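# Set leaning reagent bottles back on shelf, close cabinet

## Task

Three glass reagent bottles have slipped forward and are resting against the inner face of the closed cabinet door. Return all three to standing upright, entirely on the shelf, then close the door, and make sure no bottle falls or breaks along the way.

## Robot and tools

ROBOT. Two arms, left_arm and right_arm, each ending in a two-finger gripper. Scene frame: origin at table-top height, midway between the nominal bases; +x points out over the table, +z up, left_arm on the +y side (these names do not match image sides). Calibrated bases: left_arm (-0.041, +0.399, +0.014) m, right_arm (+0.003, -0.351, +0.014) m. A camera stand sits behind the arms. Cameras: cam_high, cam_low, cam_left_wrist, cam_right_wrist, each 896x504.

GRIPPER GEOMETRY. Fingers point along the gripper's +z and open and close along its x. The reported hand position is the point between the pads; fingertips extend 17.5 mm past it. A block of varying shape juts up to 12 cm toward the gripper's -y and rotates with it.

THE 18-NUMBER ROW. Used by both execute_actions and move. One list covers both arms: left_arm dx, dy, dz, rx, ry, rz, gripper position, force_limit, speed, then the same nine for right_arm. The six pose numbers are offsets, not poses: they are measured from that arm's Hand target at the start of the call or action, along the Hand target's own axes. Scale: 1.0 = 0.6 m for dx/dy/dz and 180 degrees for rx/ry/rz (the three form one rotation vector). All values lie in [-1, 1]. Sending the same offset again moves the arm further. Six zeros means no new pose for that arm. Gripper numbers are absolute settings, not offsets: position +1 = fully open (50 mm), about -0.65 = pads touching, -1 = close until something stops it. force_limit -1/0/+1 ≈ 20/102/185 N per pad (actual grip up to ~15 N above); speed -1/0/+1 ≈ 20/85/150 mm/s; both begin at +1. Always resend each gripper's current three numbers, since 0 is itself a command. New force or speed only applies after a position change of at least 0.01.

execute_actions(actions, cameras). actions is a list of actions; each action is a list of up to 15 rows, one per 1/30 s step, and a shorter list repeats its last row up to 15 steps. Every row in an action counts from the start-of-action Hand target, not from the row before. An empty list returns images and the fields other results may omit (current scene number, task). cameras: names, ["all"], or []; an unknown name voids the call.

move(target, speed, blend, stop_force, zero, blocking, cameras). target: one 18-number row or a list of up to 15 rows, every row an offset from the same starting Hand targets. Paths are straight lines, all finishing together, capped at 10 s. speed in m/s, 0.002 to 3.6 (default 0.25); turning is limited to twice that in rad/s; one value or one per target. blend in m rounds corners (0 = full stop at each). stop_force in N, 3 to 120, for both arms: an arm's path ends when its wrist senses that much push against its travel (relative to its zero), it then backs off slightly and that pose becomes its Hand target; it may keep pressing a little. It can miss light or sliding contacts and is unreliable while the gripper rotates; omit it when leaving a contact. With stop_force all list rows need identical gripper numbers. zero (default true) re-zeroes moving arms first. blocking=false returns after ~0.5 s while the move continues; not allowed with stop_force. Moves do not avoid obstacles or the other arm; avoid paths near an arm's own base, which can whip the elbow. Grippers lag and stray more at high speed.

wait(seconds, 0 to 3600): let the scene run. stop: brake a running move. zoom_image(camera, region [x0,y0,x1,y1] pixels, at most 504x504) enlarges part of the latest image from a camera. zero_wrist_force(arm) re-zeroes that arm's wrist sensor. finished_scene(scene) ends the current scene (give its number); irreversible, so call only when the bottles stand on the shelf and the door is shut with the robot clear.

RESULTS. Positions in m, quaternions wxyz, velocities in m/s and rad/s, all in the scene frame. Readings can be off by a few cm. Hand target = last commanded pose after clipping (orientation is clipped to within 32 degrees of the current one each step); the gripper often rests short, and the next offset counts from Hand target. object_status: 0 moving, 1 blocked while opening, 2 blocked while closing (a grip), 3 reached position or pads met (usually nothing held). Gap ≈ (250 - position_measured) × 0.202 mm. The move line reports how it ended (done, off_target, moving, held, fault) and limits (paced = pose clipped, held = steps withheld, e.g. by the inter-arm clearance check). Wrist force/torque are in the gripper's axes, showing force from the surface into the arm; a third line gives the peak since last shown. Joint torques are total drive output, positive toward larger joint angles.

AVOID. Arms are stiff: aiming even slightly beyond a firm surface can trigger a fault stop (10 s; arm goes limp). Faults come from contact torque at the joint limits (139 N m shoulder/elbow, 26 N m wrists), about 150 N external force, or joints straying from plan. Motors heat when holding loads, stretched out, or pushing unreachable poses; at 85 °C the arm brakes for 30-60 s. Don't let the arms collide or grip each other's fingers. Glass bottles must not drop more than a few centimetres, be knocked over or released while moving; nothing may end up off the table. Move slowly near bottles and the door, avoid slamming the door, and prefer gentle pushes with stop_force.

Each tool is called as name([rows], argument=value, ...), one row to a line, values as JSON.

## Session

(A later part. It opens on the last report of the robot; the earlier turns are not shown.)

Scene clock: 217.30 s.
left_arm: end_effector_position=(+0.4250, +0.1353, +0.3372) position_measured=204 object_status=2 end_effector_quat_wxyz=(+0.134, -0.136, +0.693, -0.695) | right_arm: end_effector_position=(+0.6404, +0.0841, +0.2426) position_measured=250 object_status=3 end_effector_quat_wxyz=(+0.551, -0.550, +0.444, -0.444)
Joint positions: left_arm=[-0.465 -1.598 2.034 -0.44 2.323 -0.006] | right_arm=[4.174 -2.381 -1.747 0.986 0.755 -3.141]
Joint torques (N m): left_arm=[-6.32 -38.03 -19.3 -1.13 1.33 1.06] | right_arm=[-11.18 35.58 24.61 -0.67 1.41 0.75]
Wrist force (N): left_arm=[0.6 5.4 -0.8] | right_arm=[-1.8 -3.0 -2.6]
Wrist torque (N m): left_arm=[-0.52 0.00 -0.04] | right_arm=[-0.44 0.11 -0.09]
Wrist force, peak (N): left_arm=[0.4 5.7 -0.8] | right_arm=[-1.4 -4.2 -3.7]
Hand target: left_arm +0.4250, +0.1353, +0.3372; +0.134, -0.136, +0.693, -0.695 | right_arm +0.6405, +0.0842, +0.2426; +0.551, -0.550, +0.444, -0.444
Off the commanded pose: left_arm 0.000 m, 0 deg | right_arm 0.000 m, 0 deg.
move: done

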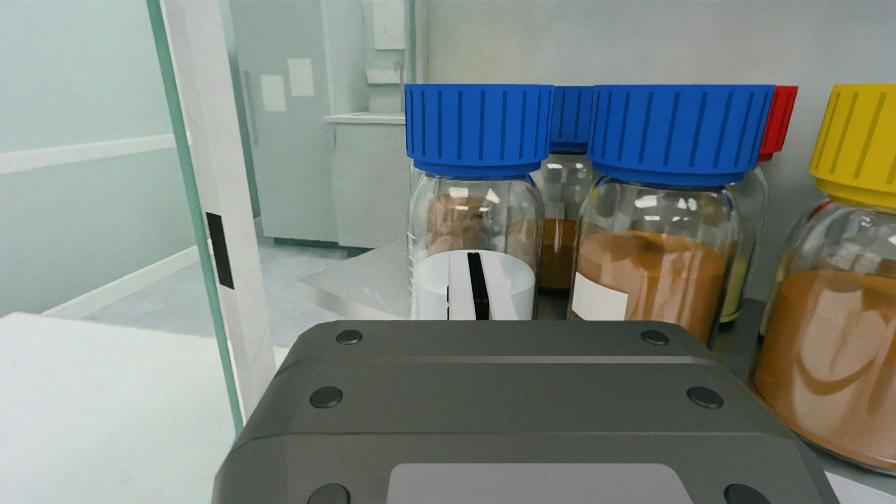

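move([
  [0,0,0,0,0,0,-1,-0.6,-0.6,0.005,0,0.025,0,0,0,-1,-0.9,-0.3],
  [0,0,0,0,0,0,-1,-0.6,-0.6,0.005,0,0.081,0,0,0,-1,-0.9,-0.3],
], speed=[0.08,0.05], blend=[0.01,0], stop_force=12, cameras=["cam_high","cam_left_wrist","cam_right_wrist"])

Scene clock: 219.57 s.
left_arm: end_effector_position=(+0.4249, +0.1353, +0.3372) position_measured=204 object_status=2 end_effector_quat_wxyz=(+0.134, -0.136, +0.693, -0.695) | right_arm: end_effector_position=(+0.6873, +0.0907, +0.2416) position_measured=250 object_status=3 end_effector_quat_wxyz=(+0.550, -0.551, +0.444, -0.444)
Joint positions: left_arm=[-0.465 -1.598 2.034 -0.44 2.323 -0.006] | right_arm=[4.108 -2.436 -1.617 0.91 0.82 -3.141]
Joint torques (N m): left_arm=[-2.94 -34 -35.17 -5.67 1.09 1.91] | right_arm=[-0.5 51.2 19.08 1.63 0.15 0.03]
Wrist force (N): left_arm=[-1.3 3.5 -0.5] | right_arm=[-1.7 -3.1 -2.6]
Wrist torque (N m): left_arm=[-0.59 -0.02 -0.04] | right_arm=[-0.46 0.08 -0.09]
Wrist force, peak (N): left_arm=[-1.4 12.2 -38.7] | right_arm=[-1.3 -3.8 -3.3]
Hand target: left_arm +0.4250, +0.1353, +0.3372; +0.134, -0.136, +0.693, -0.695 | right_arm +0.6873, +0.0907, +0.2416; +0.550, -0.551, +0.444, -0.444 (not the last commanded pose)
Tool commands: left_gripper/position=-1.0 left_gripper/force_limit=-0.6 left_gripper/speed=-0.6 right_gripper/position=-1.0 right_gripper/force_limit=-0.898039 right_gripper/speed=-0.301961
Off the commanded pose: left_arm 0.000 m, 0 deg | right_arm 0.002 m, 0 deg.
FORCE FAULT: contact force on the right arm reached its limit, and that arm stopped. The contact can be on any part of that arm, not only on its tool. That arm's remaining commands of this call were not run. That arm is still stopped at the end of this call. That arm stays stopped for about 10 more seconds. Until then a move that you send moves the other arm only, and its call returns only when the move has ended. Once the stop has ended, the next robot result says so. If the stop ends while you think or write, that arm runs what you send next, counted from a new Hand target: where the arm stands when the stop ends. While its stop runs, that arm takes no new command, but its gripper still runs the gripper command that each later call begins with. Until it ends, the stop uses up actions while you think or wait. An arm that is not stopped still takes commands.
move: fault (right_arm); blend cut to 0.0076 m at target 1

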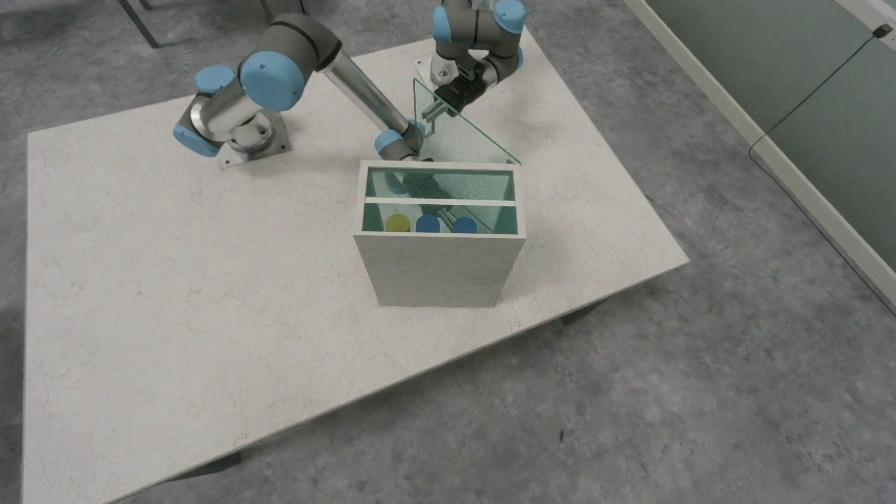

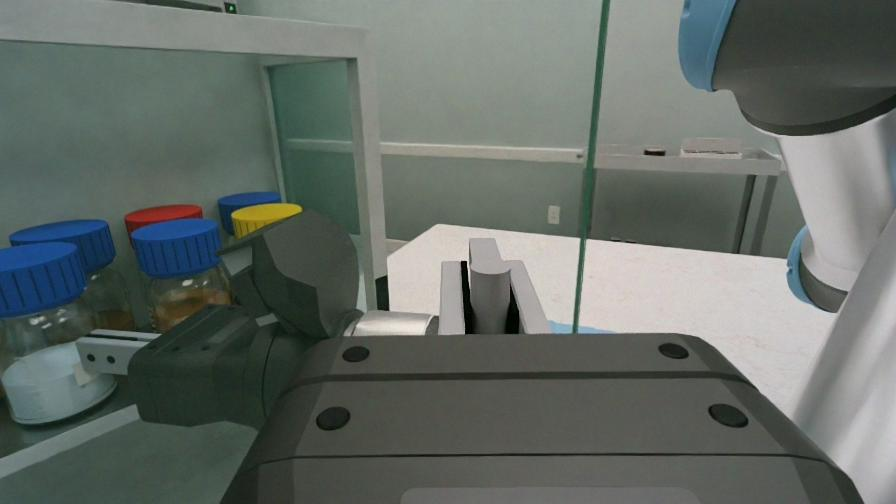

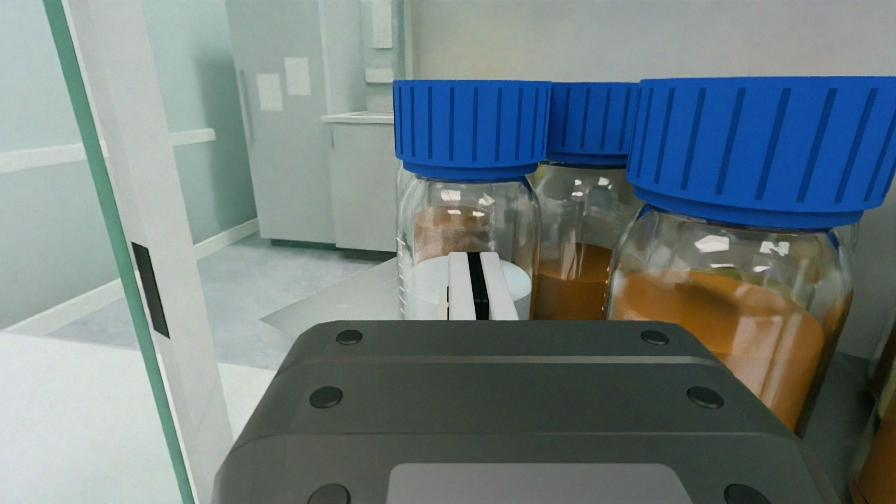

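move([
  [-0.0048,0,-0.0413,0,0.0278,0,-1,-0.6,-0.6,0,0,0,0,0,0,-1,-0.9,-0.3],
], speed=0.05, cameras=["cam_left_wrist"])

Scene clock: 221.70 s.
left_arm: end_effector_position=(+0.4183, +0.1594, +0.3371) position_measured=204 object_status=2 end_effector_quat_wxyz=(+0.104, -0.106, +0.698, -0.701) | right_arm: end_effector_position=(+0.6873, +0.0907, +0.2416) position_measured=250 object_status=3 end_effector_quat_wxyz=(+0.550, -0.551, +0.444, -0.444)
Joint positions: left_arm=[-0.366 -1.563 1.999 -0.442 2.509 -0.007] | right_arm=[4.108 -2.436 -1.617 0.91 0.82 -3.141]
Joint torques (N m): left_arm=[7.2 -10.76 -37.33 -2.94 1.17 -2.27] | right_arm=[-0.39 51.39 18.66 1.63 0.08 -0.04]
Wrist force (N): left_arm=[2.9 0.6 -1.0] | right_arm=[-1.7 -3.0 -2.3]
Wrist torque (N m): left_arm=[-0.67 -0.17 -0.05] | right_arm=[-0.44 0.08 -0.10]
Wrist force, peak (N): left_arm=[13.1 -0.4 -2.0] | right_arm=[-1.9 -3.4 -2.3]
Hand target: left_arm +0.4183, +0.1594, +0.3371; +0.104, -0.106, +0.698, -0.701 | right_arm +0.6873, +0.0907, +0.2416; +0.550, -0.551, +0.444, -0.444
Tool commands: left_gripper/position=-1.0 left_gripper/force_limit=-0.6 left_gripper/speed=-0.6 right_gripper/position=-1.0 right_gripper/force_limit=-0.898039 right_gripper/speed=-0.301961
Off the commanded pose: left_arm 0.000 m, 0 deg.
FORCE FAULT, CONTINUED: the right arm was still stopped when this call began, by the force fault that an earlier result reported. Since the last result the stop counts as 1 of the actions that you can send in this scene. That arm ran no command of this call. That arm is still stopped at the end of this call. That arm stays stopped for about 8 more seconds. If the stop ends while you think or write, that arm runs what you send next, counted from a new Hand target: where the arm stands when the stop ends. While its stop runs, that arm takes no new command, but its gripper still runs the gripper command that each later call begins with.
move: done (left_arm), not run (right_arm; its earlier fault stop)

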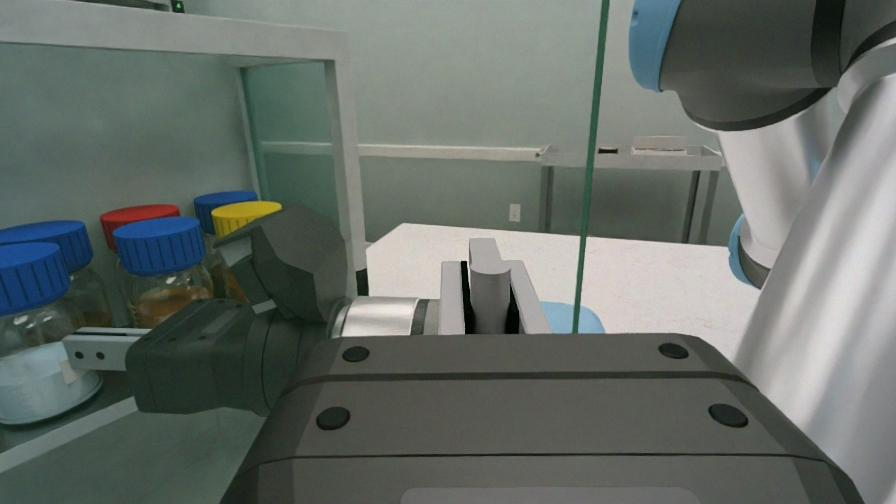

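wait(seconds=6.5)

Scene clock: 233.47 s.
left_arm: end_effector_position=(+0.4183, +0.1594, +0.3371) position_measured=204 object_status=2 end_effector_quat_wxyz=(+0.104, -0.106, +0.698, -0.701) | right_arm: end_effector_position=(+0.6873, +0.0907, +0.2416) position_measured=250 object_status=3 end_effector_quat_wxyz=(+0.550, -0.551, +0.444, -0.444)
Joint positions: left_arm=[-0.366 -1.563 1.999 -0.442 2.509 -0.007] | right_arm=[4.108 -2.436 -1.617 0.91 0.82 -3.141]
Joint torques (N m): left_arm=[6.77 -10.62 -36.92 0.11 1.08 -1.45] | right_arm=[-0.24 50.82 19.64 1.62 0.2 -0.07]
Wrist force (N): left_arm=[2.8 1.0 -0.9] | right_arm=[-1.5 -2.8 -2.4]
Wrist torque (N m): left_arm=[-0.66 -0.20 -0.05] | right_arm=[-0.42 0.05 -0.10]
Wrist force, peak (N): left_arm=[3.1 1.3 -0.9] | right_arm=[-1.7 -3.3 -2.6]
Hand target: left_arm +0.4183, +0.1594, +0.3371; +0.104, -0.106, +0.698, -0.701 | right_arm +0.6873, +0.0907, +0.2416; +0.550, -0.551, +0.444, -0.444
Tool commands: left_gripper/position=-1.0 left_gripper/force_limit=-0.6 left_gripper/speed=-0.6 right_gripper/position=-1.0 right_gripper/force_limit=-0.898039 right_gripper/speed=-0.301961
Off the commanded pose: left_arm 0.000 m, 0 deg.
FORCE FAULT, CONTINUED: the right arm's stop, for the force fault that an earlier result reported, is over. The rest of the stop counts as 15 of the actions that you can send in this scene. That arm's target is now where it stood when the stop ended, not its last command. That arm accepts commands again.
wait: 6.50 s; at rest from the start

move([
  [0,0,0,0,0,0,-1,-0.6,-0.6,0,0,-0.1667,0,0,0,-1,-0.9,-0.3],
  [0,0,0,0,0,0,-1,-0.6,-0.6,0.0829,0,-0.3689,0,0.0267,0,-1,-0.9,-0.3],
  [0.00122,0,0.04163,0,-0.02778,0,-1,-0.6,-0.6,0.3993,0,-0.5502,0,0.0672,0,-1,-0.9,-0.3],
], speed=[0.15,0.2,0.25], blend=[0.02,0.02,0], cameras=["cam_left_wrist","cam_right_wrist"])

Scene clock: 237.03 s.
left_arm: end_effector_position=(+0.4249, +0.1353, +0.3372) position_measured=204 object_status=2 end_effector_quat_wxyz=(+0.134, -0.136, +0.693, -0.695) | right_arm: end_effector_position=(+0.4152, -0.2133, +0.2421) position_measured=250 object_status=3 end_effector_quat_wxyz=(+0.500, -0.501, +0.500, -0.499) end_effector_velocity=(+0.000, +0.001, -0.001) end_effector_angular_velocity=(-0.004, +0.000, +0.001)
Joint positions: left_arm=[-0.465 -1.598 2.034 -0.44 2.323 -0.006] | right_arm=[4.579 -2.181 -2.756 1.785 0.138 -3.132]
Joint velocities: left_arm=[within noise] | right_arm=[0.001 -0.003 0.001 0.002 0.001 -0.005]
Joint torques (N m): left_arm=[-6.97 -38.89 -15.75 -0.29 -1.2 2.38] | right_arm=[11.68 7.19 4.46 2.63 -1.15 -1.23]
Wrist force (N): left_arm=[-0.5 5.6 -0.7] | right_arm=[-1.6 -2.8 -2.7]
Wrist torque (N m): left_arm=[-0.54 -0.09 -0.10] | right_arm=[-0.38 0.06 -0.10]
Wrist force, peak (N): left_arm=[12.2 0.1 -2.0] | right_arm=[-2.3 -2.9 -2.7]
Hand target: left_arm +0.4249, +0.1353, +0.3372; +0.134, -0.136, +0.693, -0.695 | right_arm +0.4152, -0.2133, +0.2420; +0.500, -0.501, +0.500, -0.500
Off the commanded pose: left_arm 0.000 m, 0 deg | right_arm 0.000 m, 0 deg.
move: done

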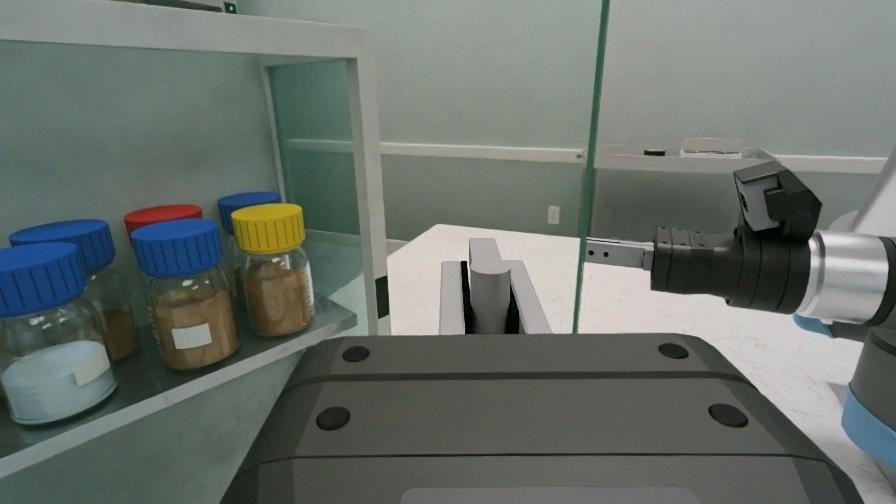

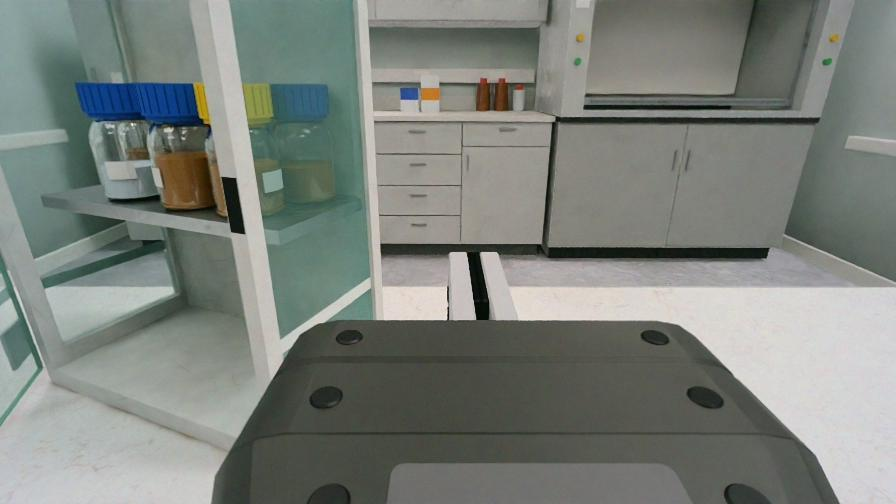

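zoom_image(camera="cam_left_wrist", region=[0, 180, 400, 480])

zoom_image(camera="cam_right_wrist", region=[30, 70, 390, 270])

Scaled by 1.260.

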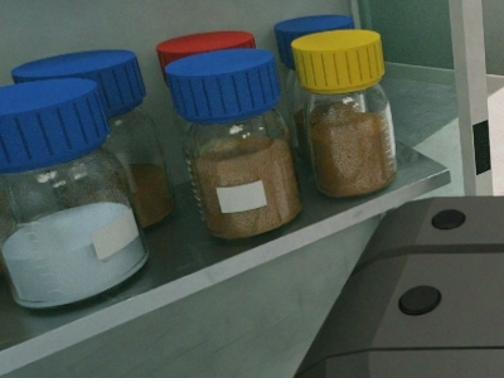

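Scaled by 1.400.

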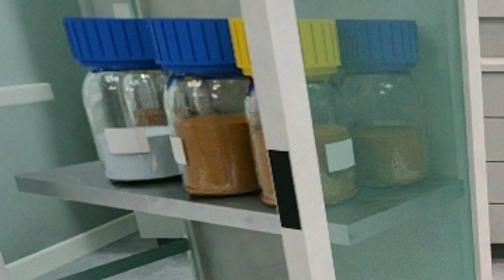

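move([
  [0.00122,0,0.04163,0,-0.02778,0,-1,-0.6,-0.6,0,0,0,0,0,0,-1,-0.9,-0.3],
  [-0.00122,0,0.08322,0,-0.05556,0,-1,-0.6,-0.6,0,0,0,0,0,0,-1,-0.9,-0.3],
  [-0.00725,0,0.12442,0,-0.08333,0,-1,-0.6,-0.6,0,0,0,0,0,0,-1,-0.9,-0.3],
  [-0.01687,0,0.16495,0,-0.11111,0,-1,-0.6,-0.6,0,0,0,0,0,0,-1,-0.9,-0.3],
  [-0.02997,0,0.20448,0,-0.13889,0,-1,-0.6,-0.6,0,0,0,0,0,0,-1,-0.9,-0.3],
  [-0.04647,0,0.24273,0,-0.16667,0,-1,-0.6,-0.6,0,0,0,0,0,0,-1,-0.9,-0.3],
  [-0.06623,0,0.27938,0,-0.19444,0,-1,-0.6,-0.6,0,0,0,0,0,0,-1,-0.9,-0.3],
  [-0.08912,0,0.3142,0,-0.22222,0,-1,-0.6,-0.6,0,0,0,0,0,0,-1,-0.9,-0.3],
], speed=[0.2,0.25,0.25,0.25,0.25,0.25,0.2,0.15], blend=[0.008,0.008,0.008,0.008,0.008,0.008,0.008,0], cameras=["cam_left_wrist"])

Scene clock: 240.60 s.
left_arm: end_effector_position=(+0.5452, -0.0193, +0.3376) position_measured=204 object_status=2 end_effector_quat_wxyz=(+0.363, -0.366, +0.605, -0.607) | right_arm: end_effector_position=(+0.4152, -0.2133, +0.2420) position_measured=250 object_status=3 end_effector_quat_wxyz=(+0.500, -0.501, +0.500, -0.499)
Joint positions: left_arm=[-1.016 -1.369 1.778 -0.409 1.074 -0.004] | right_arm=[4.579 -2.181 -2.756 1.786 0.138 -3.132]
Joint torques (N m): left_arm=[-5.13 -31.33 -45.48 -2.93 -1.96 -2.48] | right_arm=[12.3 7.39 4.3 2.75 -1.23 -1.52]
Wrist force (N): left_arm=[3.4 15.1 -0.9] | right_arm=[-1.7 -2.7 -2.3]
Wrist torque (N m): left_arm=[-0.17 -0.17 -0.03] | right_arm=[-0.36 0.07 -0.11]
Wrist force, peak (N): left_arm=[-49.9 23.0 4.5] | right_arm=[-1.9 -2.8 -2.7]
Hand target: left_arm +0.5453, -0.0194, +0.3376; +0.363, -0.366, +0.605, -0.607 | right_arm +0.4152, -0.2133, +0.2420; +0.500, -0.501, +0.500, -0.499
Off the commanded pose: left_arm 0.000 m, 0 deg | right_arm 0.000 m, 0 deg.
move: done

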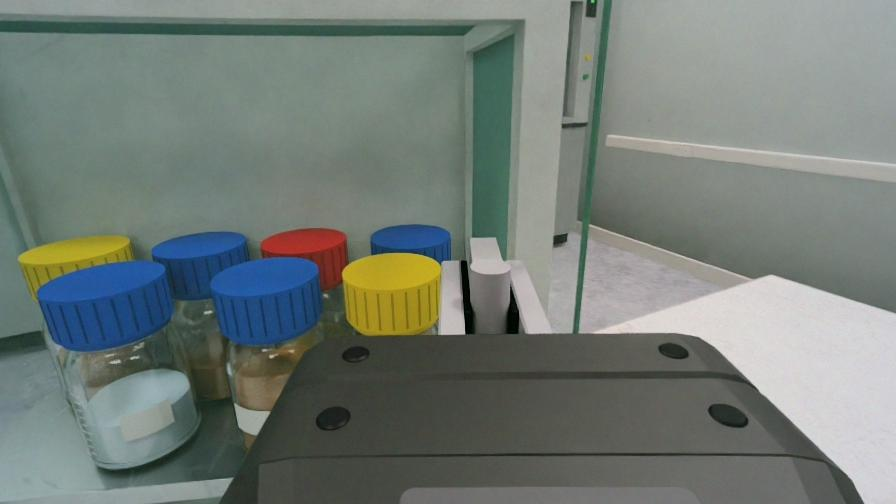

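move([
  [0.0009,0.0004,0.0219,0,-0.0146,0,-1,-0.6,-0.6,0,0,0,0,0,0,-1,-0.9,-0.3],
  [0.0015,0.0006,0.0437,0,-0.0293,0,-1,-0.6,-0.6,0,0,0,0,0,0,-1,-0.9,-0.3],
], speed=[0.05,0.035], blend=[0.003,0], stop_force=30, cameras=["cam_left_wrist","cam_right_wrist"])

Scene clock: 243.43 s.
left_arm: end_effector_position=(+0.5680, -0.0324, +0.3373) position_measured=204 object_status=2 end_effector_quat_wxyz=(+0.391, -0.393, +0.588, -0.589) | right_arm: end_effector_position=(+0.4152, -0.2133, +0.2420) position_measured=250 object_status=3 end_effector_quat_wxyz=(+0.500, -0.501, +0.500, -0.499)
Joint positions: left_arm=[-1.035 -1.295 1.684 -0.389 0.964 -0.004] | right_arm=[4.579 -2.181 -2.756 1.786 0.138 -3.132]
Joint torques (N m): left_arm=[-7.09 -30.37 -38.65 -0.07 -1.8 -2.45] | right_arm=[11.89 7.66 4.64 2.61 -1.13 -1.56]
Wrist force (N): left_arm=[4.3 7.5 6.3] | right_arm=[-1.4 -2.8 -2.6]
Wrist torque (N m): left_arm=[-0.12 -0.45 -0.01] | right_arm=[-0.38 0.03 -0.11]
Wrist force, peak (N): left_arm=[4.0 16.1 -1.3] | right_arm=[-1.8 -2.9 -2.6]
Hand target: left_arm +0.5680, -0.0324, +0.3373; +0.391, -0.393, +0.588, -0.589 | right_arm +0.4152, -0.2133, +0.2420; +0.500, -0.501, +0.500, -0.499
Off the commanded pose: left_arm 0.000 m, 0 deg | right_arm 0.000 m, 0 deg.
move: done

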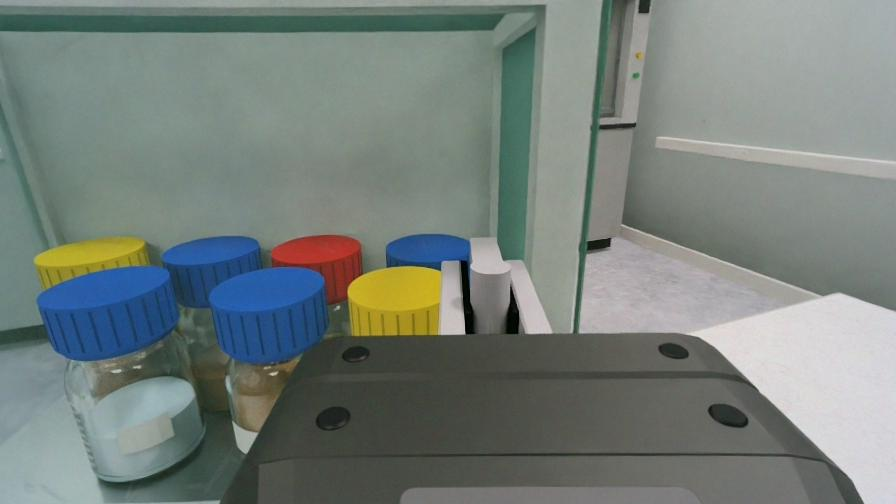

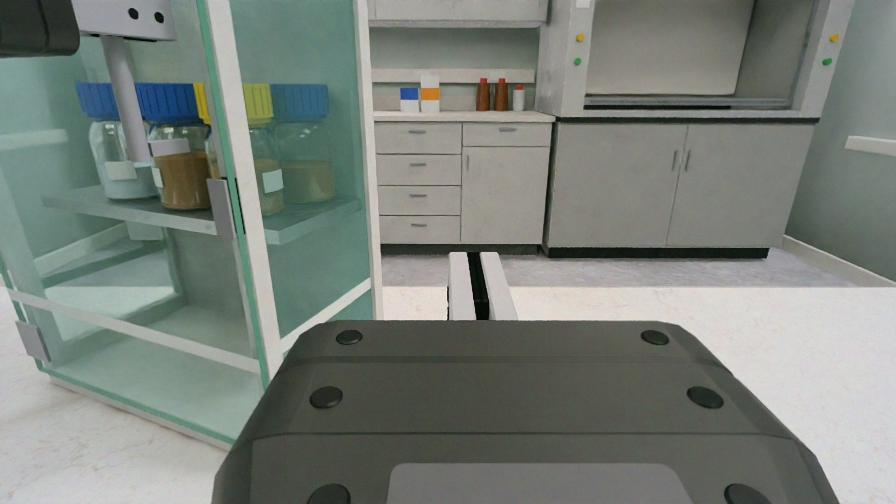

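move([
  [0,0,-0.0003,0,0,0,0.3,-0.6,-0.3,0,0,0,0,0,0,-1,-0.9,-0.3],
  [0,0,-0.17,0,0,0,0.3,-0.6,-0.3,0,0,0,0,0,0,-1,-0.9,-0.3],
], speed=[0.05,0.15], cameras=["cam_left_wrist","cam_right_wrist"])

Scene clock: 245.73 s.
left_arm: end_effector_position=(+0.4740, +0.0068, +0.3373) position_measured=107 object_status=3 end_effector_quat_wxyz=(+0.391, -0.393, +0.588, -0.589) | right_arm: end_effector_position=(+0.4152, -0.2133, +0.2420) position_measured=250 object_status=3 end_effector_quat_wxyz=(+0.500, -0.501, +0.500, -0.499)
Joint positions: left_arm=[-1.184 -1.516 1.948 -0.432 0.814 -0.004] | right_arm=[4.579 -2.181 -2.756 1.786 0.138 -3.132]
Joint torques (N m): left_arm=[-7.35 -38.45 -12.75 -4.6 -1.39 2.53] | right_arm=[10.94 7.4 4.44 2.6 -1.18 -1.5]
Wrist force (N): left_arm=[2.9 -0.3 -0.7] | right_arm=[-1.8 -2.6 -2.4]
Wrist torque (N m): left_arm=[-0.42 -0.43 -0.13] | right_arm=[-0.35 0.08 -0.11]
Wrist force, peak (N): left_arm=[4.6 7.0 6.5] | right_arm=[-1.8 -3.0 -2.7]
Hand target: left_arm +0.4739, +0.0069, +0.3373; +0.391, -0.393, +0.588, -0.589 | right_arm +0.4152, -0.2133, +0.2420; +0.500, -0.501, +0.500, -0.499
Off the commanded pose: left_arm 0.000 m, 0 deg | right_arm 0.000 m, 0 deg.
move: done

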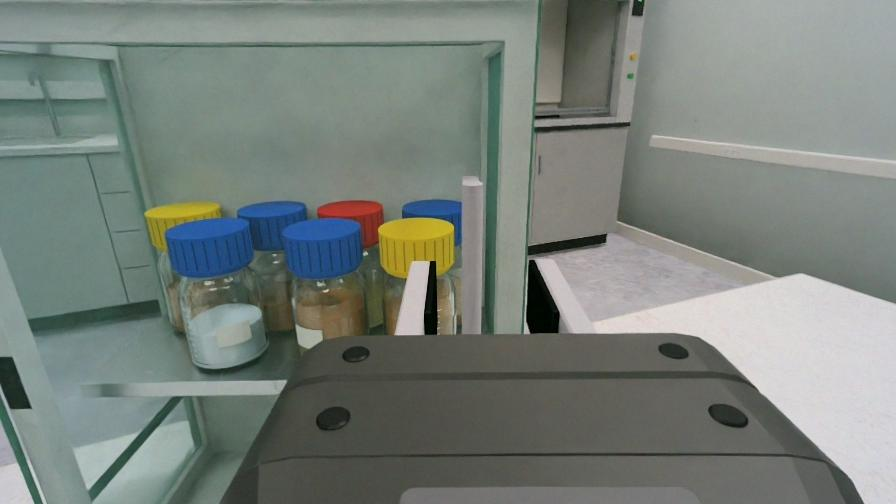

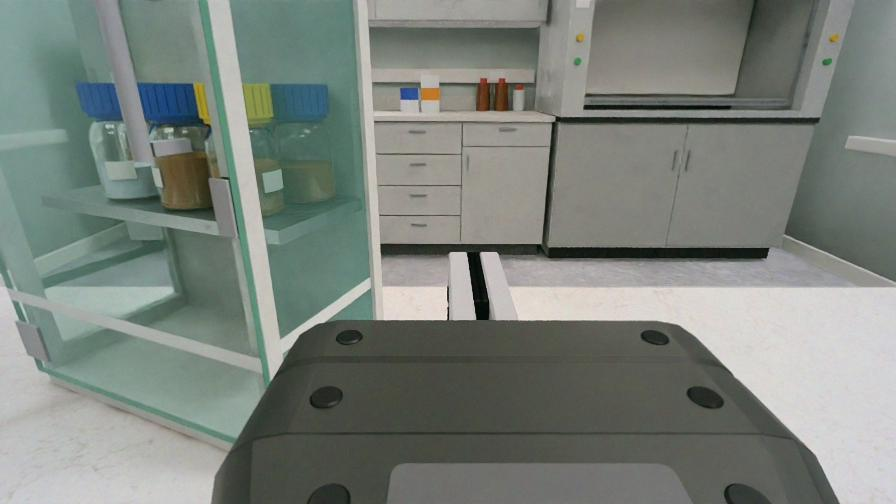

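finished_scene(scene=1)

The scene is finished: the task was done.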